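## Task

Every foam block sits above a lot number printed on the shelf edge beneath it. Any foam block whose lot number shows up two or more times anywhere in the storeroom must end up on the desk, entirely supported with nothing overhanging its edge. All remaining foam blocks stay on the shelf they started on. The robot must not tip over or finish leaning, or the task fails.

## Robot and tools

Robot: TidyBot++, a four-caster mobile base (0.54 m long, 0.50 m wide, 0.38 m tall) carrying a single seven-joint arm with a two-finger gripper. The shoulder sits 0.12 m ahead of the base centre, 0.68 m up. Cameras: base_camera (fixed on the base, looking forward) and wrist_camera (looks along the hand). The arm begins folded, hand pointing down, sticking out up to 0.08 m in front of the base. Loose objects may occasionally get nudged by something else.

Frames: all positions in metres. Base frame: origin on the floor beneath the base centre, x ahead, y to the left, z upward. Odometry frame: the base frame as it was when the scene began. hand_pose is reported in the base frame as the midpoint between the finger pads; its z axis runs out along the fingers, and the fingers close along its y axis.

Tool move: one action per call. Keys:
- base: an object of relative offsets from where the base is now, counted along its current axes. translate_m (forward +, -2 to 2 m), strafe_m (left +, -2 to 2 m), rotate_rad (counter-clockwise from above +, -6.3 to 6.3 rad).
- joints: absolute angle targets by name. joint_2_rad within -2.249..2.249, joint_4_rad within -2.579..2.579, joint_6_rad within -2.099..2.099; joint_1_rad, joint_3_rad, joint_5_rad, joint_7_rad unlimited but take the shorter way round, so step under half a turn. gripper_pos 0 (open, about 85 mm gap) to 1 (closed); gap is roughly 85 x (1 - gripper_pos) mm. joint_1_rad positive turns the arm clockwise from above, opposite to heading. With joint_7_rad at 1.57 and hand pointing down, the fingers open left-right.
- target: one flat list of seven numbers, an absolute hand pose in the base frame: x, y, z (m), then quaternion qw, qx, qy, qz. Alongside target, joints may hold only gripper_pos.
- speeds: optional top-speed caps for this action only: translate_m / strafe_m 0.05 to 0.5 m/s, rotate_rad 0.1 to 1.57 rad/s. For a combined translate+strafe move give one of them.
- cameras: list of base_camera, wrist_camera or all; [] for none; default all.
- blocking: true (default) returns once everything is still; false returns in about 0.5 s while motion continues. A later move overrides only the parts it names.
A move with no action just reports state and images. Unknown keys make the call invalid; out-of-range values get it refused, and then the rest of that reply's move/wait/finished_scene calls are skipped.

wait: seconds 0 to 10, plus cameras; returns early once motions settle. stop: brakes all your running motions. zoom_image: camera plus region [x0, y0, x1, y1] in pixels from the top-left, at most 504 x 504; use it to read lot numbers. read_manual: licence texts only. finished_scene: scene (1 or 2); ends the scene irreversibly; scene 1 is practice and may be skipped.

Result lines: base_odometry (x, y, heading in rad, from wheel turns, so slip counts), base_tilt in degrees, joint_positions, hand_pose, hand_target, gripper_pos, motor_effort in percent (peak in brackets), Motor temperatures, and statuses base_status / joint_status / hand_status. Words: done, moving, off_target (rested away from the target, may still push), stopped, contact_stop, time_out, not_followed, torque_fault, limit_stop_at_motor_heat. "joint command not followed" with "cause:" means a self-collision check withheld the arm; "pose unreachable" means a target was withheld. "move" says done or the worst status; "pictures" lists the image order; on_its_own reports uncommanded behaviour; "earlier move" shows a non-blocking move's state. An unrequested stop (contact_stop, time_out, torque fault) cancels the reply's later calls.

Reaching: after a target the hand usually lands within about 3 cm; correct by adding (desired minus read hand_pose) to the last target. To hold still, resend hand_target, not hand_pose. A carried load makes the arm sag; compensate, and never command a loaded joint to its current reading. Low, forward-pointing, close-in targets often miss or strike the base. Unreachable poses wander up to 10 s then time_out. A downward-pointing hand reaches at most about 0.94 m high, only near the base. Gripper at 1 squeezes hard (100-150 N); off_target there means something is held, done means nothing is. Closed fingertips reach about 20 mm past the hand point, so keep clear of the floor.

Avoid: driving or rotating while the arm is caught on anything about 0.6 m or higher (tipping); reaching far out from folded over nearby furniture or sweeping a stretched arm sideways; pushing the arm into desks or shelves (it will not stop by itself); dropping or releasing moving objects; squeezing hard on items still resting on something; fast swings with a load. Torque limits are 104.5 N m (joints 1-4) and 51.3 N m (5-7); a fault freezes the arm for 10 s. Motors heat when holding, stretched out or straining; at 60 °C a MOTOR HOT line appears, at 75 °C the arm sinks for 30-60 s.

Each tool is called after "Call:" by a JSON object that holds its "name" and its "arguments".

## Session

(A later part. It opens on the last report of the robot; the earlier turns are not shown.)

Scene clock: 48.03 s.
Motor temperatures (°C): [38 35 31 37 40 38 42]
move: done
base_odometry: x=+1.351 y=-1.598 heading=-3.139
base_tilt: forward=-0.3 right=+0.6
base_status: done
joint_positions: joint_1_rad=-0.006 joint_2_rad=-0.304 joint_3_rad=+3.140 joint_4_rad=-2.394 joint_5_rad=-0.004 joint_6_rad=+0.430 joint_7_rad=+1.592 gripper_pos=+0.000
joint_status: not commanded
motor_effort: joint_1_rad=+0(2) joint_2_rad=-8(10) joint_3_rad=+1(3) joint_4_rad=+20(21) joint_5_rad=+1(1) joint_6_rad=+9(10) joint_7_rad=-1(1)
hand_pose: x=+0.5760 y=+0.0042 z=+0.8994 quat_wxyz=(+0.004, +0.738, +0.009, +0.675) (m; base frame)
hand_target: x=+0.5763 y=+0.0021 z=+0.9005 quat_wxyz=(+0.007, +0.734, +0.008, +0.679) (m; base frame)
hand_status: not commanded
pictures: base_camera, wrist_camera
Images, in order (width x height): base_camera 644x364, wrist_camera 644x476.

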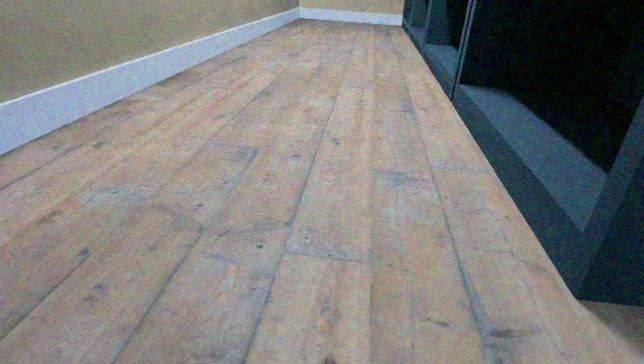

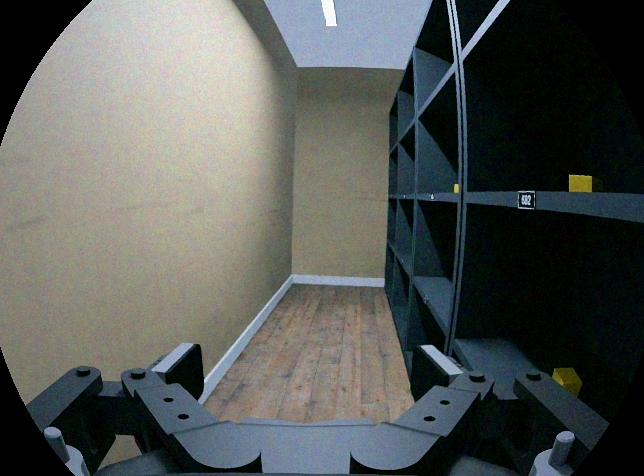

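Call:
{"name": "move", "arguments": {"base": {"translate_m":0.8,"strafe_m":0.2}, "joints": {"joint_1_rad":1.0}}}

Call:
{"name": "move", "arguments": {"joints": {"joint_1_rad":1.57,"joint_6_rad":0.3}}}

Call:
{"name": "move", "arguments": {"base": {"translate_m":0.8}}}

Call:
{"name": "move", "arguments": {"base": {"translate_m":0.8}}}

Scene clock: 51.43 s.
Motor temperatures (°C): [38 35 31 37 40 38 42]
move: done
base_odometry: x=+0.552 y=-1.800 heading=-3.140
base_tilt: forward=-0.3 right=+0.6
base_status: done
joint_positions: joint_1_rad=+0.981 joint_2_rad=-0.305 joint_3_rad=+3.140 joint_4_rad=-2.394 joint_5_rad=-0.004 joint_6_rad=+0.430 joint_7_rad=+1.592 gripper_pos=+0.000
joint_status: all done
motor_effort: joint_1_rad=+0(2) joint_2_rad=-9(10) joint_3_rad=+1(1) joint_4_rad=+20(21) joint_5_rad=+1(1) joint_6_rad=+9(10) joint_7_rad=+0(1)
hand_pose: x=+0.3743 y=-0.3788 z=+0.8998 quat_wxyz=(+0.323, +0.654, -0.342, +0.593) (m; base frame)
hand_target: x=+0.3679 y=-0.3837 z=+0.9005 quat_wxyz=(+0.331, +0.649, -0.345, +0.592) (m; base frame)
hand_status: not commanded
pictures: base_camera, wrist_camera
Images, in order (width x height): base_camera 644x364, wrist_camera 644x476.

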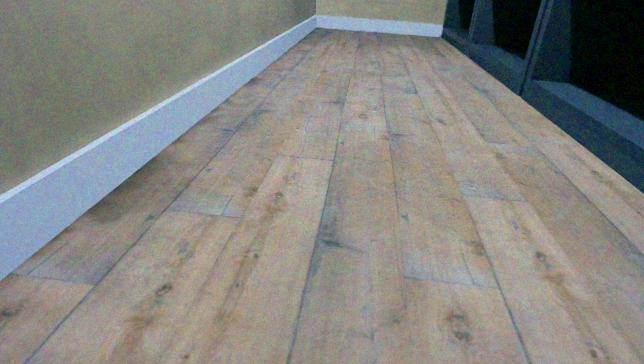

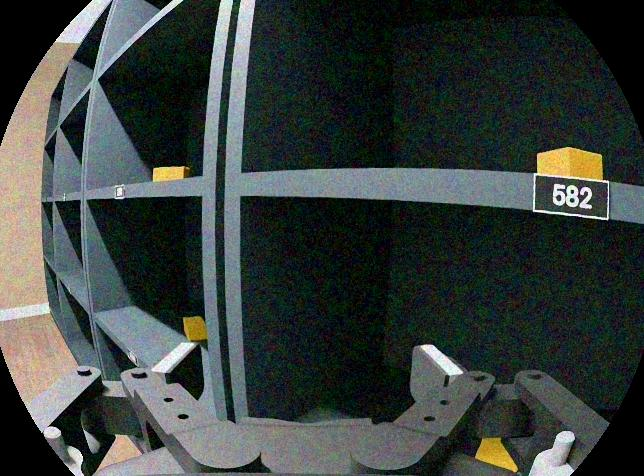

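Scene clock: 53.23 s.
Motor temperatures (°C): [38 35 31 37 40 38 42]
move: done
base_odometry: x=+0.552 y=-1.800 heading=-3.140
base_tilt: forward=-0.3 right=+0.6
base_status: not commanded
joint_positions: joint_1_rad=+1.552 joint_2_rad=-0.305 joint_3_rad=+3.140 joint_4_rad=-2.394 joint_5_rad=-0.004 joint_6_rad=+0.349 joint_7_rad=+1.592 gripper_pos=+0.000
joint_status: all done
motor_effort: joint_1_rad=+0(2) joint_2_rad=-8(10) joint_3_rad=+0(1) joint_4_rad=+20(21) joint_5_rad=+1(1) joint_6_rad=+9(10) joint_7_rad=+0(1)
hand_pose: x=+0.1293 y=-0.4535 z=+0.8749 quat_wxyz=(+0.456, +0.550, -0.531, +0.456) (m; base frame)
hand_target: x=+0.1215 y=-0.4502 z=+0.8544 quat_wxyz=(+0.444, +0.560, -0.547, +0.435) (m; base frame)
hand_status: not commanded
pictures: base_camera, wrist_camera
Images, in order (width x height): base_camera 644x364, wrist_camera 644x476.

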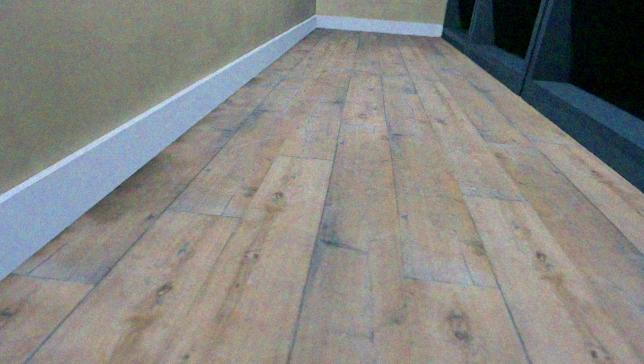

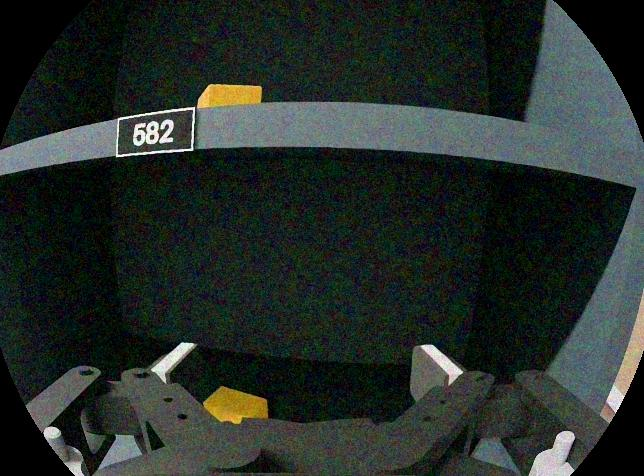

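Scene clock: 56.20 s.
Motor temperatures (°C): [38 35 31 37 40 38 42]
move: done
base_odometry: x=-0.249 y=-1.801 heading=-3.139
base_tilt: forward=-0.4 right=+0.6
base_status: done
joint_positions: joint_1_rad=+1.554 joint_2_rad=-0.305 joint_3_rad=+3.140 joint_4_rad=-2.394 joint_5_rad=-0.004 joint_6_rad=+0.348 joint_7_rad=+1.592 gripper_pos=+0.000
joint_status: not commanded
motor_effort: joint_1_rad=-1(1) joint_2_rad=-9(9) joint_3_rad=+0(2) joint_4_rad=+20(21) joint_5_rad=+1(1) joint_6_rad=+9(9) joint_7_rad=+0(1)
hand_pose: x=+0.1283 y=-0.4534 z=+0.8745 quat_wxyz=(+0.456, +0.550, -0.531, +0.455) (m; base frame)
hand_target: x=+0.1215 y=-0.4502 z=+0.8544 quat_wxyz=(+0.444, +0.560, -0.547, +0.435) (m; base frame)
hand_status: not commanded
pictures: base_camera, wrist_camera
Images, in order (width x height): base_camera 644x364, wrist_camera 644x476.

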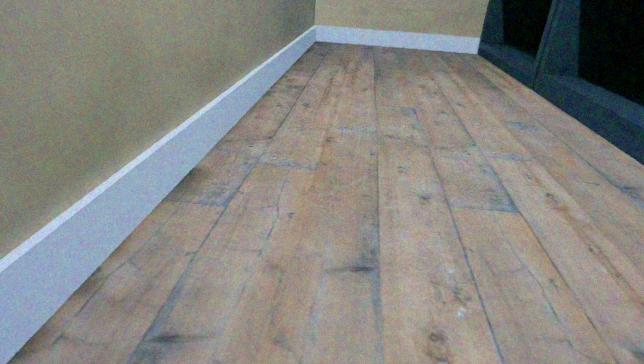

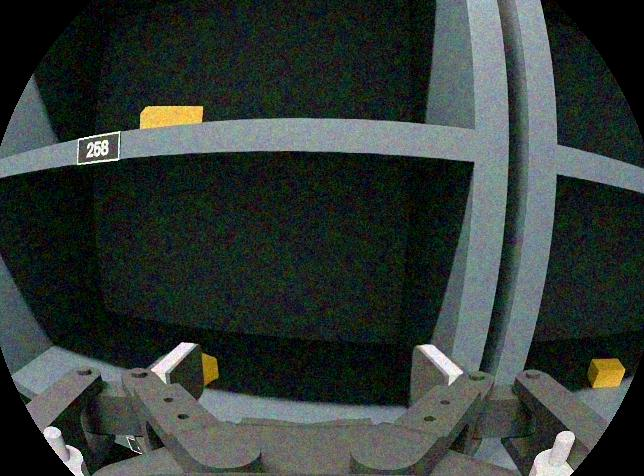

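Scene clock: 61.47 s.
Motor temperatures (°C): [38 35 31 37 40 38 42]
move: time_out
base_odometry: x=-1.046 y=-1.803 heading=+3.141
base_tilt: forward=-0.3 right=+0.6
base_status: translate_m time_out (by the wheels' count: +0.798 of +0.800)
joint_positions: joint_1_rad=+1.556 joint_2_rad=-0.307 joint_3_rad=+3.138 joint_4_rad=-2.394 joint_5_rad=-0.004 joint_6_rad=+0.345 joint_7_rad=+1.592 gripper_pos=+0.000
joint_status: not commanded
motor_effort: joint_1_rad=+0(2) joint_2_rad=-9(12) joint_3_rad=+0(4) joint_4_rad=+20(23) joint_5_rad=+1(1) joint_6_rad=+8(10) joint_7_rad=+0(1)
hand_pose: x=+0.1285 y=-0.4528 z=+0.8743 quat_wxyz=(+0.456, +0.550, -0.532, +0.455) (m; base frame)
hand_target: x=+0.1215 y=-0.4502 z=+0.8544 quat_wxyz=(+0.444, +0.560, -0.547, +0.435) (m; base frame)
hand_status: not commanded
pictures: base_camera, wrist_camera
Images, in order (width x height): base_camera 644x364, wrist_camera 644x476.

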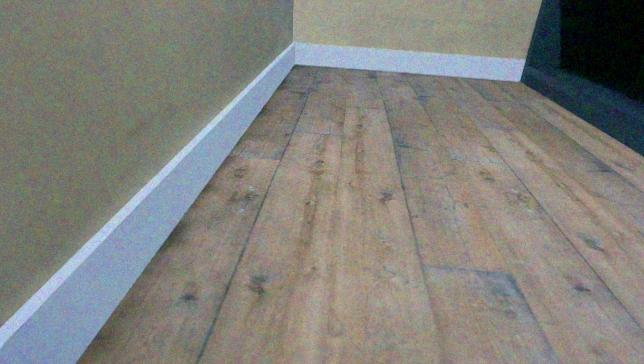

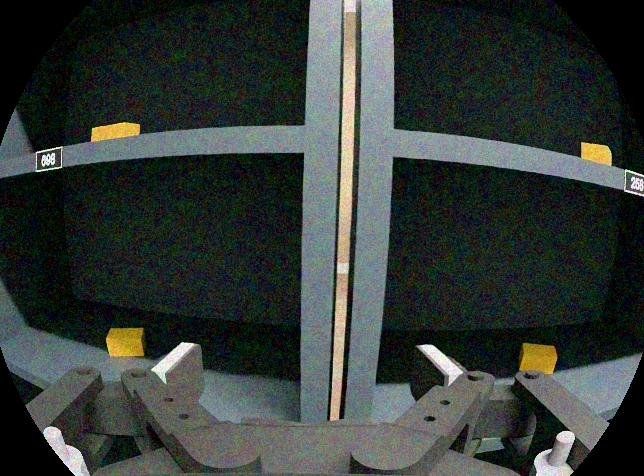

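Call:
{"name": "move", "arguments": {"base": {"translate_m":0.45}, "joints": {"joint_6_rad":0.0}}}

Call:
{"name": "zoom_image", "arguments": {"camera": "wrist_camera", "region": [100, 0, 540, 400]}}

Scene clock: 66.07 s.
Motor temperatures (°C): [38 35 31 37 40 38 42]
move: time_out
base_odometry: x=-1.493 y=-1.802 heading=+3.139
base_tilt: forward=-0.3 right=+0.6
base_status: translate_m time_out (by the wheels' count: +0.447 of +0.450)
joint_positions: joint_1_rad=+1.560 joint_2_rad=-0.305 joint_3_rad=+3.135 joint_4_rad=-2.397 joint_5_rad=-0.004 joint_6_rad=+0.038 joint_7_rad=+1.592 gripper_pos=+0.000
joint_status: all done
motor_effort: joint_1_rad=+0(4) joint_2_rad=-8(13) joint_3_rad=+1(5) joint_4_rad=+19(22) joint_5_rad=+0(1) joint_6_rad=+8(10) joint_7_rad=+0(1)
hand_pose: x=+0.1279 y=-0.4216 z=+0.7818 quat_wxyz=(+0.366, +0.616, -0.594, +0.365) (m; base frame)
hand_target: x=+0.1214 y=-0.4157 z=+0.7679 quat_wxyz=(+0.355, +0.621, -0.606, +0.348) (m; base frame)
hand_status: not commanded
pictures: base_camera, wrist_camera
Images, in order (width x height): base_camera 644x364, wrist_camera 644x476.

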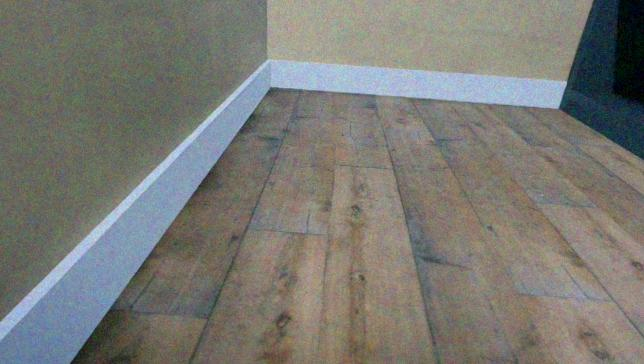

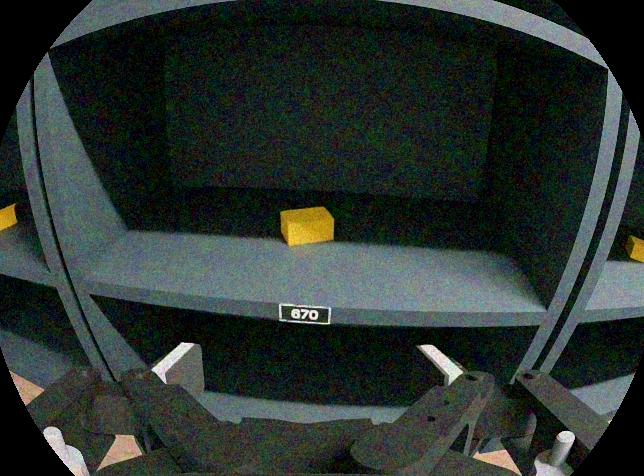

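Scaled by 1.145.

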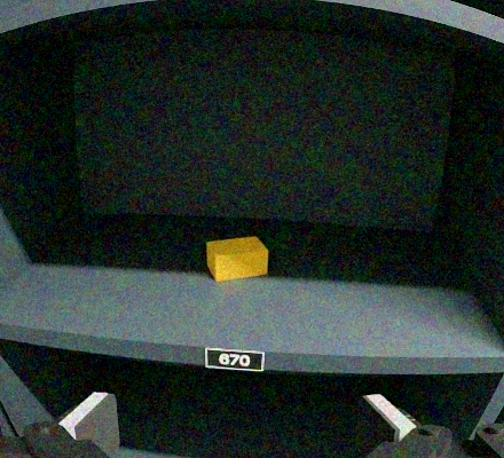

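Call:
{"name": "move", "arguments": {"base": {"translate_m":0.8}}}

Call:
{"name": "move", "arguments": {"joints": {"joint_6_rad":0.4}}}

Call:
{"name": "move", "arguments": {"base": {"translate_m":-0.8}}}

Call:
{"name": "zoom_image", "arguments": {"camera": "wrist_camera", "region": [200, 60, 450, 260]}}

Call:
{"name": "move", "arguments": {"base": {"translate_m":-0.9}, "joints": {"joint_6_rad":0.0}}}

Call:
{"name": "move", "arguments": {"base": {"translate_m":-0.9}}}

Scene clock: 72.13 s.
Motor temperatures (°C): [38 35 31 37 40 37 42]
move: time_out
base_odometry: x=-2.291 y=-1.800 heading=+3.138
base_tilt: forward=-0.3 right=+0.6
base_status: translate_m time_out (by the wheels' count: +0.798 of +0.800)
joint_positions: joint_1_rad=+1.562 joint_2_rad=-0.305 joint_3_rad=+3.137 joint_4_rad=-2.397 joint_5_rad=-0.004 joint_6_rad=+0.038 joint_7_rad=+1.592 gripper_pos=+0.000
joint_status: not commanded
motor_effort: joint_1_rad=+0(3) joint_2_rad=-8(14) joint_3_rad=+1(3) joint_4_rad=+20(21) joint_5_rad=+1(1) joint_6_rad=+8(9) joint_7_rad=-1(1)
hand_pose: x=+0.1258 y=-0.4218 z=+0.7816 quat_wxyz=(+0.367, +0.614, -0.596, +0.364) (m; base frame)
hand_target: x=+0.1214 y=-0.4157 z=+0.7679 quat_wxyz=(+0.355, +0.621, -0.606, +0.348) (m; base frame)
hand_status: not commanded
pictures: base_camera, wrist_camera
Images, in order (width x height): base_camera 644x364, wrist_camera 644x476.

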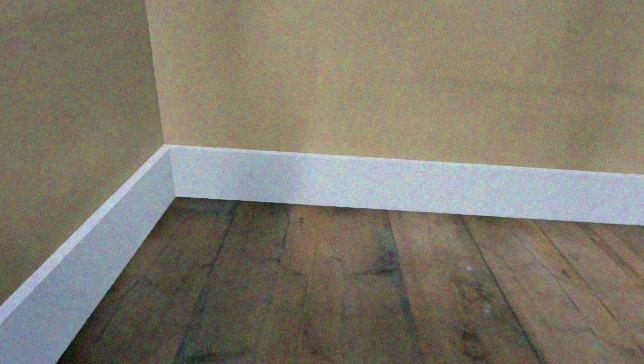

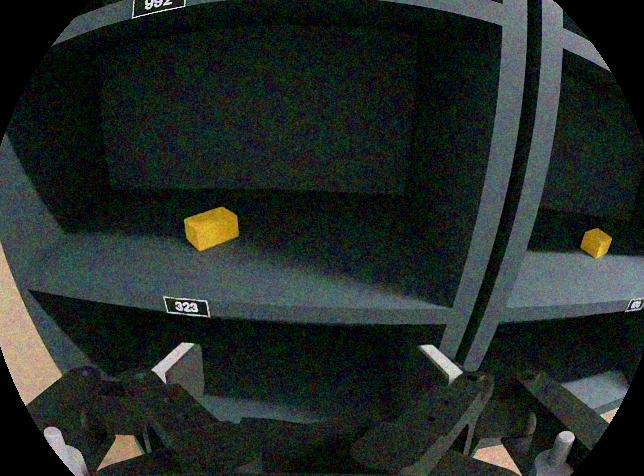

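not run: a stop that you did not command came earlier in this reply.

not run: a stop that you did not command came earlier in this reply.

Scaled by 2.016.

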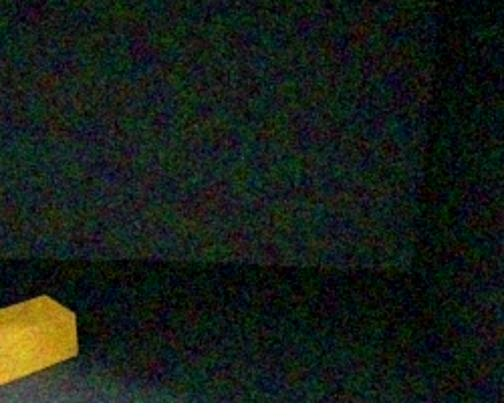

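not run: a stop that you did not command came earlier in this reply.

not run: a stop that you did not command came earlier in this reply.

Call:
{"name": "move", "arguments": {"base": {"translate_m":0.02}, "joints": {"joint_6_rad":0.4}}}

Call:
{"name": "move", "arguments": {"base": {"translate_m":-0.7}}}

Call:
{"name": "zoom_image", "arguments": {"camera": "wrist_camera", "region": [200, 60, 450, 260]}}

Call:
{"name": "move", "arguments": {"base": {"translate_m":-0.9}, "joints": {"joint_6_rad":0.0}}}

Call:
{"name": "move", "arguments": {"base": {"translate_m":-0.9}}}

Scene clock: 74.33 s.
Motor temperatures (°C): [38 35 31 37 40 38 42]
move: time_out
base_odometry: x=-2.309 y=-1.800 heading=+3.138
base_tilt: forward=-0.3 right=+0.6
base_status: translate_m time_out (by the wheels' count: +0.018 of +0.020)
joint_positions: joint_1_rad=+1.562 joint_2_rad=-0.305 joint_3_rad=+3.137 joint_4_rad=-2.393 joint_5_rad=-0.004 joint_6_rad=+0.367 joint_7_rad=+1.592 gripper_pos=+0.000
joint_status: all done
motor_effort: joint_1_rad=+0(1) joint_2_rad=-8(10) joint_3_rad=+1(3) joint_4_rad=+20(22) joint_5_rad=+1(1) joint_6_rad=+9(10) joint_7_rad=+0(0)
hand_pose: x=+0.1259 y=-0.4546 z=+0.8806 quat_wxyz=(+0.463, +0.544, -0.528, +0.459) (m; base frame)
hand_target: x=+0.1215 y=-0.4557 z=+0.8850 quat_wxyz=(+0.471, +0.538, -0.525, +0.462) (m; base frame)
hand_status: not commanded
pictures: base_camera, wrist_camera
Images, in order (width x height): base_camera 644x364, wrist_camera 644x476.

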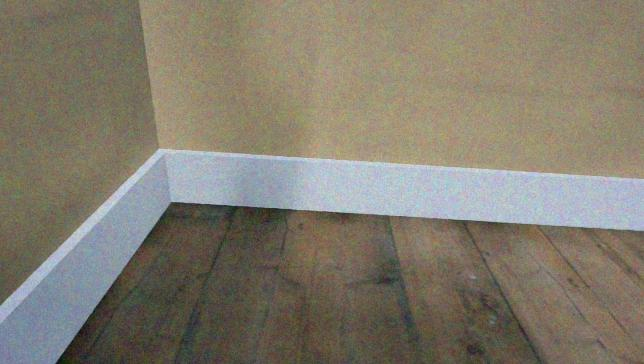

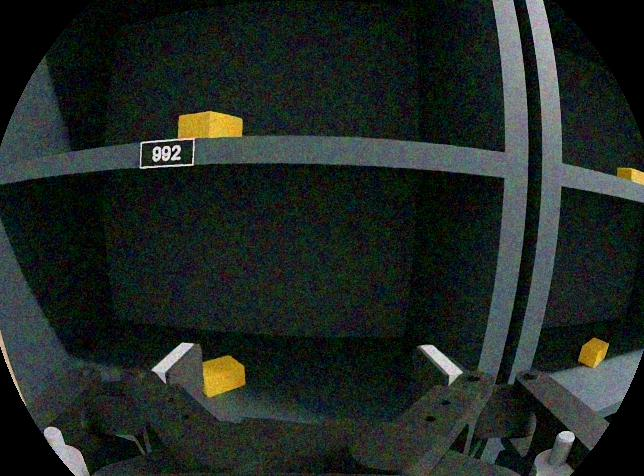

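not run: a stop that you did not command came earlier in this reply.

Scaled by 2.016.

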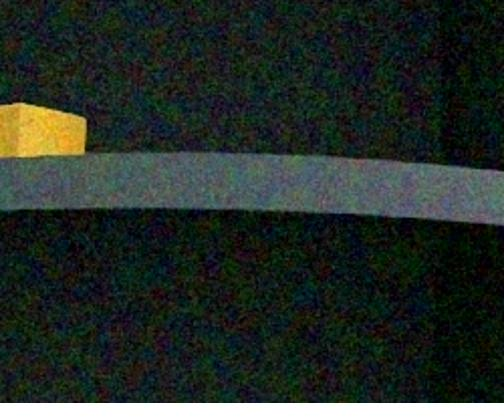

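not run: a stop that you did not command came earlier in this reply.

not run: a stop that you did not command came earlier in this reply.

Call:
{"name": "move", "arguments": {"base": {"translate_m":-0.75}}}

Call:
{"name": "zoom_image", "arguments": {"camera": "wrist_camera", "region": [230, 90, 380, 210]}}

Scene clock: 77.57 s.
Motor temperatures (°C): [38 35 31 37 40 38 42]
move: done
base_odometry: x=-1.559 y=-1.802 heading=+3.138
base_tilt: forward=-0.4 right=+0.6
base_status: done
joint_positions: joint_1_rad=+1.563 joint_2_rad=-0.304 joint_3_rad=+3.137 joint_4_rad=-2.393 joint_5_rad=-0.004 joint_6_rad=+0.367 joint_7_rad=+1.592 gripper_pos=+0.000
joint_status: not commanded
motor_effort: joint_1_rad=-1(1) joint_2_rad=-9(10) joint_3_rad=+1(3) joint_4_rad=+20(21) joint_5_rad=+1(1) joint_6_rad=+9(10) joint_7_rad=+0(1)
hand_pose: x=+0.1257 y=-0.4546 z=+0.8806 quat_wxyz=(+0.463, +0.544, -0.529, +0.459) (m; base frame)
hand_target: x=+0.1215 y=-0.4557 z=+0.8850 quat_wxyz=(+0.471, +0.538, -0.525, +0.462) (m; base frame)
hand_status: not commanded
pictures: base_camera, wrist_camera
Images, in order (width x height): base_camera 644x364, wrist_camera 644x476.

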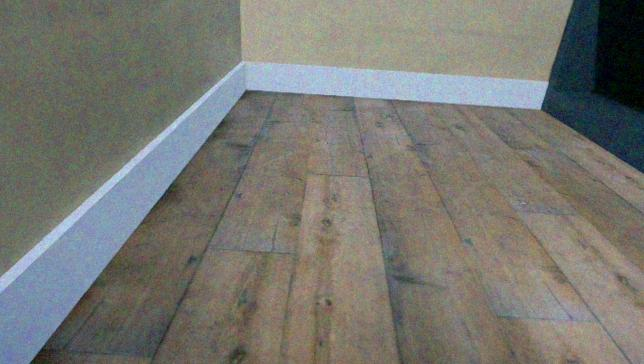

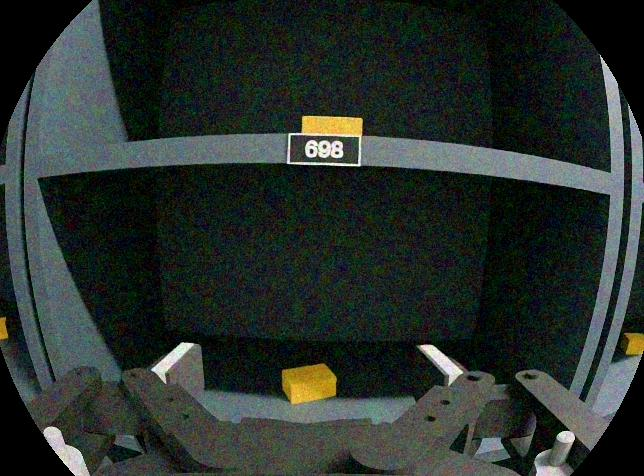

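Scaled by 3.360.

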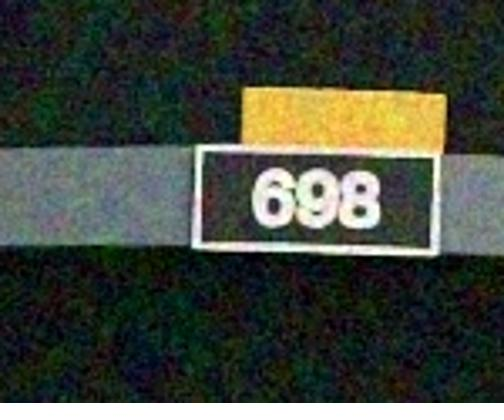

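Call:
{"name": "move", "arguments": {"base": {"strafe_m":0.08}, "joints": {"joint_1_rad":1.57,"joint_2_rad":0.216,"joint_4_rad":-1.356,"joint_6_rad":-0.1,"gripper_pos":1}}}

Scene clock: 82.03 s.
Motor temperatures (°C): [38 35 31 37 40 38 42]
move: time_out
base_odometry: x=-1.561 y=-1.833 heading=+3.140
base_tilt: forward=-0.4 right=+0.6
base_status: strafe_m time_out (by the wheels' count: +0.031 of +0.080)
joint_positions: joint_1_rad=+1.564 joint_2_rad=+0.192 joint_3_rad=+3.139 joint_4_rad=-1.367 joint_5_rad=-0.004 joint_6_rad=-0.052 joint_7_rad=+1.592 gripper_pos=+0.999
joint_status: all done
motor_effort: joint_1_rad=+0(4) joint_2_rad=-28(43) joint_3_rad=+0(6) joint_4_rad=+23(27) joint_5_rad=+1(2) joint_6_rad=+9(11) joint_7_rad=+0(1)
hand_pose: x=+0.1268 y=-0.7056 z=+1.0860 quat_wxyz=(+0.491, +0.516, -0.503, +0.488) (m; base frame)
hand_target: x=+0.1219 y=-0.7142 z=+1.0610 quat_wxyz=(+0.478, +0.531, -0.519, +0.470) (m; base frame)
hand_status: not commanded
pictures: base_camera, wrist_camera
Images, in order (width x height): base_camera 644x364, wrist_camera 644x476.

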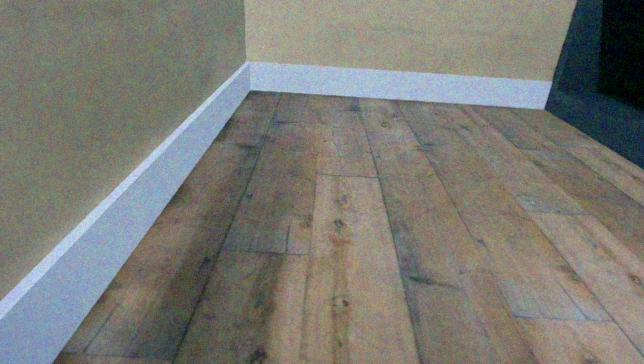

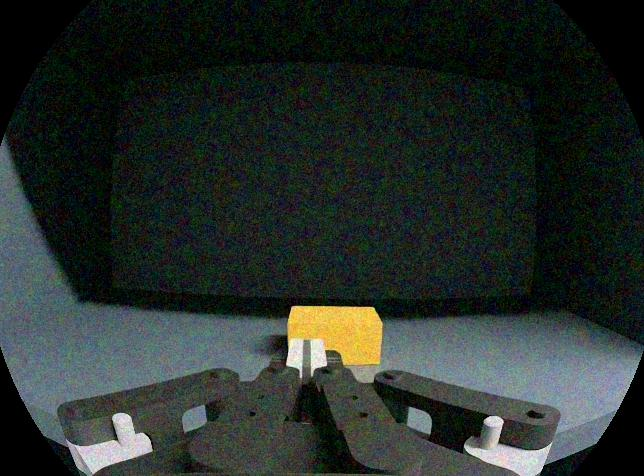

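Call:
{"name": "zoom_image", "arguments": {"camera": "wrist_camera", "region": [270, 290, 400, 380]}}

Scaled by 3.877.

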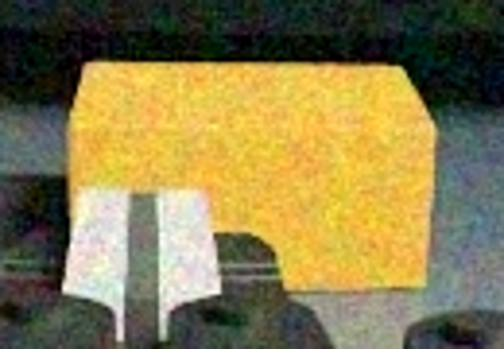

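Call:
{"name": "move", "arguments": {"joints": {"joint_2_rad":0.255}}}

Call:
{"name": "move", "arguments": {"base": {"strafe_m":0.16}, "speeds": {"strafe_m":0.1}}}

Scene clock: 83.70 s.
Motor temperatures (°C): [38 35 31 37 40 37 42]
move: done
base_odometry: x=-1.561 y=-1.833 heading=+3.140
base_tilt: forward=-0.3 right=+0.6
base_status: not commanded
joint_positions: joint_1_rad=+1.564 joint_2_rad=+0.233 joint_3_rad=+3.139 joint_4_rad=-1.365 joint_5_rad=-0.004 joint_6_rad=-0.056 joint_7_rad=+1.592 gripper_pos=+0.999
joint_status: all done
motor_effort: joint_1_rad=-1(1) joint_2_rad=-30(32) joint_3_rad=+0(0) joint_4_rad=+23(24) joint_5_rad=+1(1) joint_6_rad=+9(9) joint_7_rad=+0(0)
hand_pose: x=+0.1269 y=-0.7217 z=+1.0565 quat_wxyz=(+0.480, +0.527, -0.514, +0.477) (m; base frame)
hand_target: x=+0.1219 y=-0.7285 z=+1.0328 quat_wxyz=(+0.468, +0.540, -0.528, +0.460) (m; base frame)
hand_status: not commanded
pictures: base_camera, wrist_camera
Images, in order (width x height): base_camera 644x364, wrist_camera 644x476.

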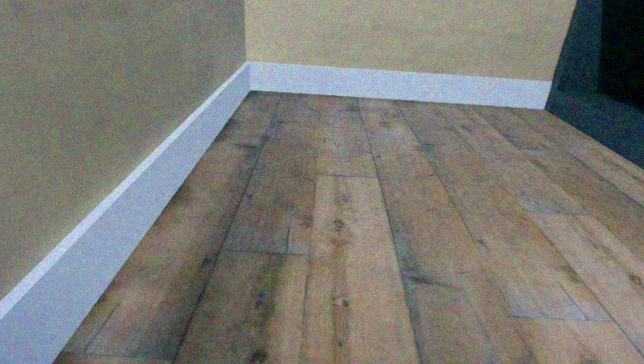

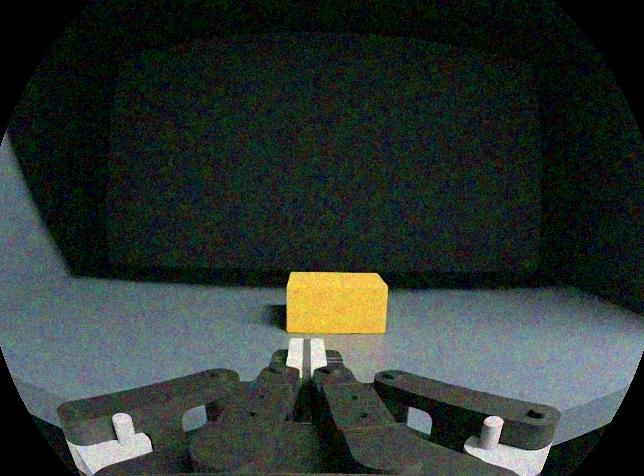

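Scene clock: 87.93 s.
Motor temperatures (°C): [38 35 30 37 40 37 42]
move: time_out
base_odometry: x=-1.562 y=-1.834 heading=+3.140
base_tilt: forward=-0.4 right=+0.6
base_status: strafe_m time_out (by the wheels' count: +0.000 of +0.160)
joint_positions: joint_1_rad=+1.565 joint_2_rad=+0.235 joint_3_rad=+3.139 joint_4_rad=-1.361 joint_5_rad=-0.004 joint_6_rad=-0.061 joint_7_rad=+1.592 gripper_pos=+0.999
joint_status: not commanded
motor_effort: joint_1_rad=+0(3) joint_2_rad=-29(44) joint_3_rad=+0(2) joint_4_rad=+23(27) joint_5_rad=+1(1) joint_6_rad=+9(11) joint_7_rad=+0(1)
hand_pose: x=+0.1261 y=-0.7222 z=+1.0563 quat_wxyz=(+0.480, +0.527, -0.515, +0.476) (m; base frame)
hand_target: x=+0.1219 y=-0.7285 z=+1.0328 quat_wxyz=(+0.468, +0.540, -0.528, +0.460) (m; base frame)
hand_status: not commanded
pictures: base_camera, wrist_camera
Images, in order (width x height): base_camera 644x364, wrist_camera 644x476.

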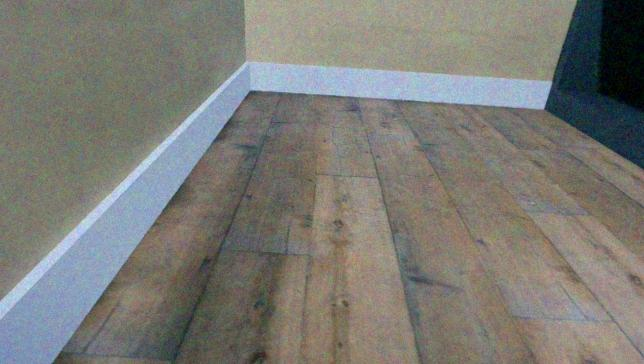

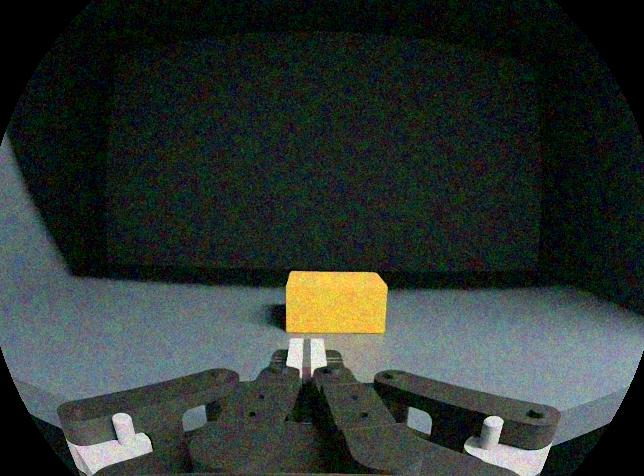

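Call:
{"name": "move", "arguments": {"joints": {"joint_2_rad":0.19,"joint_6_rad":-0.2}}}

Call:
{"name": "move", "arguments": {"base": {"strafe_m":0.08}}}

Scene clock: 89.07 s.
Motor temperatures (°C): [38 35 30 37 40 37 42]
move: done
base_odometry: x=-1.562 y=-1.834 heading=+3.140
base_tilt: forward=-0.4 right=+0.6
base_status: not commanded
joint_positions: joint_1_rad=+1.565 joint_2_rad=+0.185 joint_3_rad=+3.139 joint_4_rad=-1.361 joint_5_rad=-0.004 joint_6_rad=-0.156 joint_7_rad=+1.592 gripper_pos=+0.999
joint_status: all done
motor_effort: joint_1_rad=+0(1) joint_2_rad=-29(33) joint_3_rad=+0(0) joint_4_rad=+22(24) joint_5_rad=+1(1) joint_6_rad=+8(10) joint_7_rad=+0(1)
hand_pose: x=+0.1262 y=-0.7004 z=+1.0621 quat_wxyz=(+0.468, +0.538, -0.525, +0.464) (m; base frame)
hand_target: x=+0.1219 y=-0.7002 z=+1.0485 quat_wxyz=(+0.458, +0.548, -0.536, +0.450) (m; base frame)
hand_status: not commanded
pictures: base_camera, wrist_camera
Images, in order (width x height): base_camera 644x364, wrist_camera 644x476.

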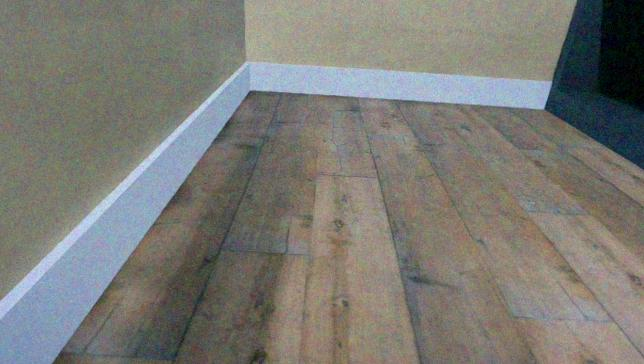

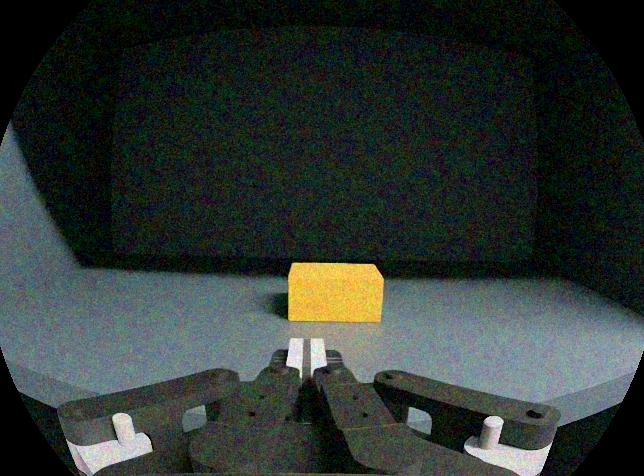

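Scene clock: 91.83 s.
Motor temperatures (°C): [38 35 30 37 40 37 42]
move: time_out
base_odometry: x=-1.562 y=-1.834 heading=+3.140
base_tilt: forward=-0.4 right=+0.6
base_status: strafe_m time_out (by the wheels' count: +0.000 of +0.080)
joint_positions: joint_1_rad=+1.566 joint_2_rad=+0.181 joint_3_rad=+3.139 joint_4_rad=-1.359 joint_5_rad=-0.004 joint_6_rad=-0.161 joint_7_rad=+1.592 gripper_pos=+0.999
joint_status: not commanded
motor_effort: joint_1_rad=+0(4) joint_2_rad=-28(42) joint_3_rad=+0(3) joint_4_rad=+23(27) joint_5_rad=+1(1) joint_6_rad=+8(10) joint_7_rad=+0(1)
hand_pose: x=+0.1254 y=-0.6985 z=+1.0653 quat_wxyz=(+0.468, +0.538, -0.525, +0.465) (m; base frame)
hand_target: x=+0.1219 y=-0.7002 z=+1.0485 quat_wxyz=(+0.458, +0.548, -0.536, +0.450) (m; base frame)
hand_status: not commanded
pictures: base_camera, wrist_camera
Images, in order (width x height): base_camera 644x364, wrist_camera 644x476.

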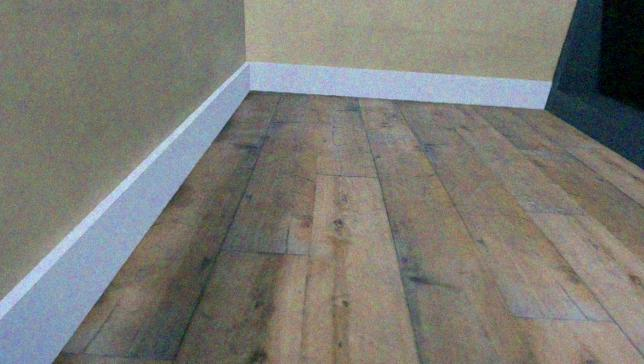

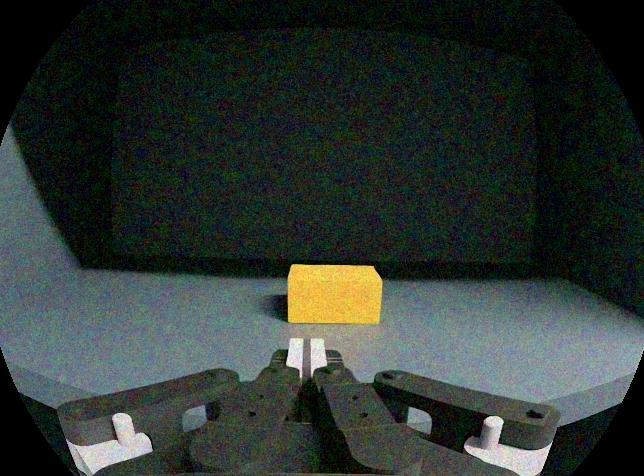

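Call:
{"name": "move", "arguments": {"joints": {"joint_2_rad":-0.3,"joint_4_rad":-2.0,"joint_6_rad":-0.05}}}

Call:
{"name": "move", "arguments": {"base": {"strafe_m":0.1}}}

Scene clock: 93.93 s.
Motor temperatures (°C): [38 35 30 37 40 37 42]
move: done
base_odometry: x=-1.562 y=-1.834 heading=+3.140
base_tilt: forward=-0.3 right=+0.6
base_status: not commanded
joint_positions: joint_1_rad=+1.566 joint_2_rad=-0.291 joint_3_rad=+3.139 joint_4_rad=-1.969 joint_5_rad=-0.004 joint_6_rad=-0.107 joint_7_rad=+1.592 gripper_pos=+0.999
joint_status: all done
motor_effort: joint_1_rad=+0(1) joint_2_rad=-11(30) joint_3_rad=+0(1) joint_4_rad=+22(24) joint_5_rad=+1(1) joint_6_rad=+8(10) joint_7_rad=+0(1)
hand_pose: x=+0.1243 y=-0.4960 z=+0.9851 quat_wxyz=(+0.446, +0.557, -0.544, +0.442) (m; base frame)
hand_target: x=+0.1216 y=-0.4937 z=+0.9878 quat_wxyz=(+0.458, +0.549, -0.536, +0.449) (m; base frame)
hand_status: not commanded
pictures: base_camera, wrist_camera
Images, in order (width x height): base_camera 644x364, wrist_camera 644x476.

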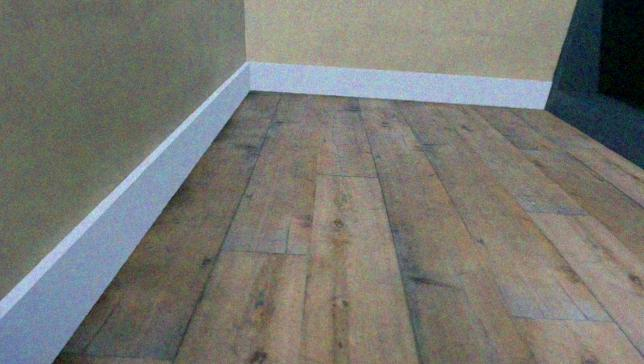

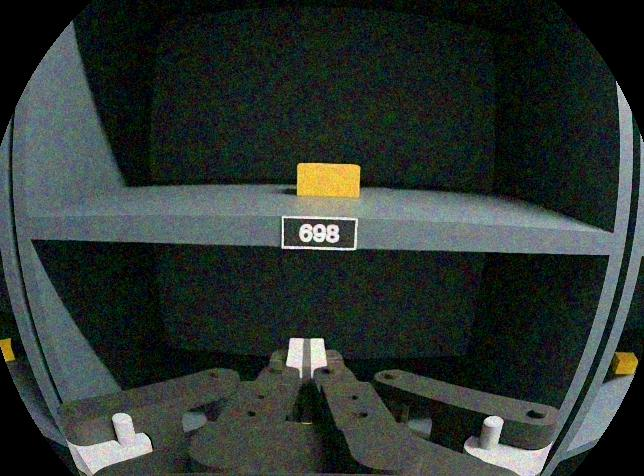

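Scene clock: 96.87 s.
Motor temperatures (°C): [38 35 30 37 40 37 42]
move: time_out
base_odometry: x=-1.562 y=-1.835 heading=+3.140
base_tilt: forward=-0.4 right=+0.6
base_status: strafe_m time_out (by the wheels' count: +0.000 of +0.100)
joint_positions: joint_1_rad=+1.566 joint_2_rad=-0.298 joint_3_rad=+3.139 joint_4_rad=-1.973 joint_5_rad=-0.004 joint_6_rad=-0.101 joint_7_rad=+1.592 gripper_pos=+0.999
joint_status: not commanded
motor_effort: joint_1_rad=-1(2) joint_2_rad=-11(26) joint_3_rad=+0(3) joint_4_rad=+22(25) joint_5_rad=+1(1) joint_6_rad=+8(10) joint_7_rad=+0(1)
hand_pose: x=+0.1240 y=-0.4938 z=+0.9878 quat_wxyz=(+0.448, +0.555, -0.542, +0.444) (m; base frame)
hand_target: x=+0.1216 y=-0.4937 z=+0.9878 quat_wxyz=(+0.458, +0.549, -0.536, +0.449) (m; base frame)
hand_status: not commanded
pictures: base_camera, wrist_camera
Images, in order (width x height): base_camera 644x364, wrist_camera 644x476.

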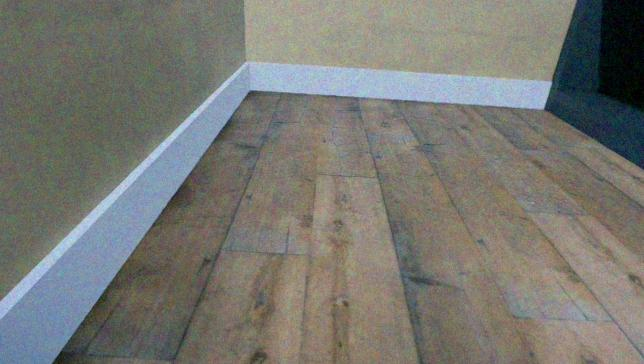

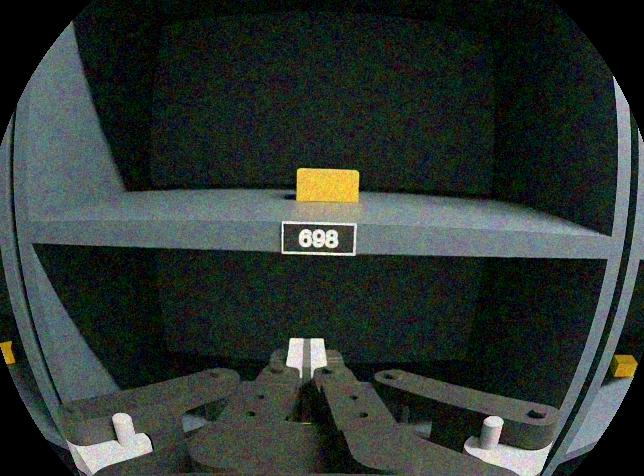

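Call:
{"name": "move", "arguments": {"base": {"translate_m":-0.15}}}

Call:
{"name": "move", "arguments": {"base": {"strafe_m":0.06}}}

Scene clock: 98.47 s.
Motor temperatures (°C): [38 35 30 37 40 37 42]
move: done
base_odometry: x=-1.412 y=-1.835 heading=+3.140
base_tilt: forward=-0.4 right=+0.6
base_status: done
joint_positions: joint_1_rad=+1.566 joint_2_rad=-0.298 joint_3_rad=+3.141 joint_4_rad=-1.973 joint_5_rad=-0.004 joint_6_rad=-0.101 joint_7_rad=+1.592 gripper_pos=+0.999
joint_status: not commanded
motor_effort: joint_1_rad=+0(2) joint_2_rad=-12(12) joint_3_rad=+0(3) joint_4_rad=+22(23) joint_5_rad=+1(1) joint_6_rad=+8(9) joint_7_rad=+0(1)
hand_pose: x=+0.1230 y=-0.4938 z=+0.9879 quat_wxyz=(+0.449, +0.555, -0.542, +0.444) (m; base frame)
hand_target: x=+0.1216 y=-0.4937 z=+0.9878 quat_wxyz=(+0.458, +0.549, -0.536, +0.449) (m; base frame)
hand_status: not commanded
pictures: base_camera, wrist_camera
Images, in order (width x height): base_camera 644x364, wrist_camera 644x476.

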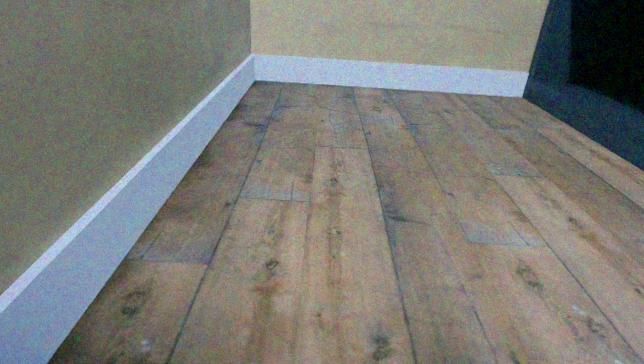

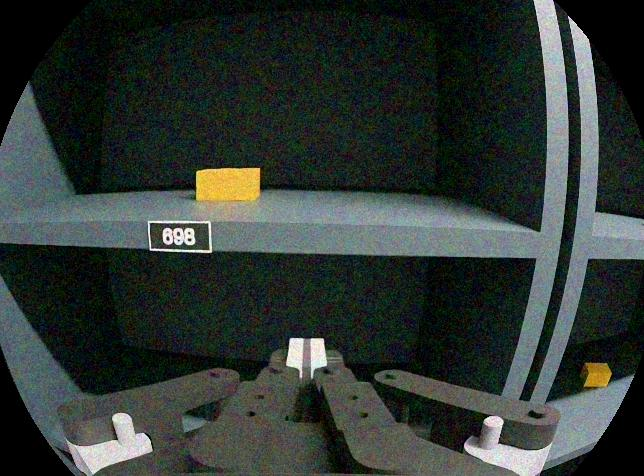

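Scene clock: 101.10 s.
Motor temperatures (°C): [38 35 30 37 40 37 42]
move: time_out
base_odometry: x=-1.419 y=-1.851 heading=-3.138
base_tilt: forward=-0.3 right=+0.6
base_status: strafe_m time_out (by the wheels' count: +0.016 of +0.060)
joint_positions: joint_1_rad=+1.567 joint_2_rad=-0.304 joint_3_rad=+3.141 joint_4_rad=-1.977 joint_5_rad=-0.004 joint_6_rad=-0.096 joint_7_rad=+1.592 gripper_pos=+0.999
joint_status: not commanded
motor_effort: joint_1_rad=+0(2) joint_2_rad=-11(26) joint_3_rad=+1(3) joint_4_rad=+23(25) joint_5_rad=+1(1) joint_6_rad=+9(11) joint_7_rad=+0(1)
hand_pose: x=+0.1228 y=-0.4919 z=+0.9901 quat_wxyz=(+0.451, +0.553, -0.541, +0.446) (m; base frame)
hand_target: x=+0.1216 y=-0.4937 z=+0.9878 quat_wxyz=(+0.458, +0.549, -0.536, +0.449) (m; base frame)
hand_status: not commanded
pictures: base_camera, wrist_camera
Images, in order (width x height): base_camera 644x364, wrist_camera 644x476.

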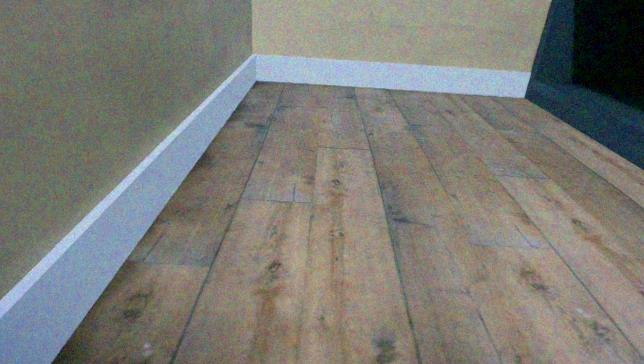

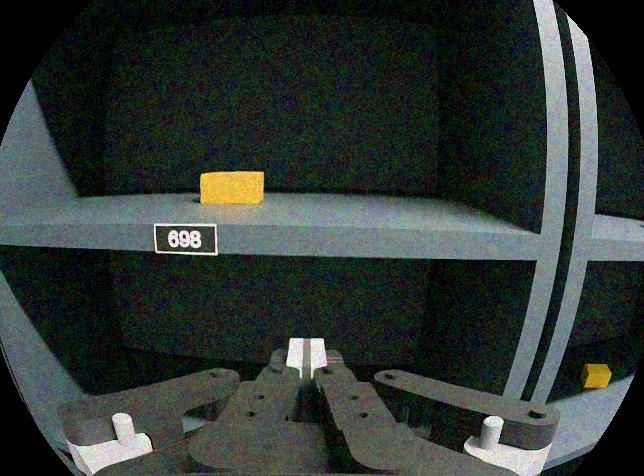

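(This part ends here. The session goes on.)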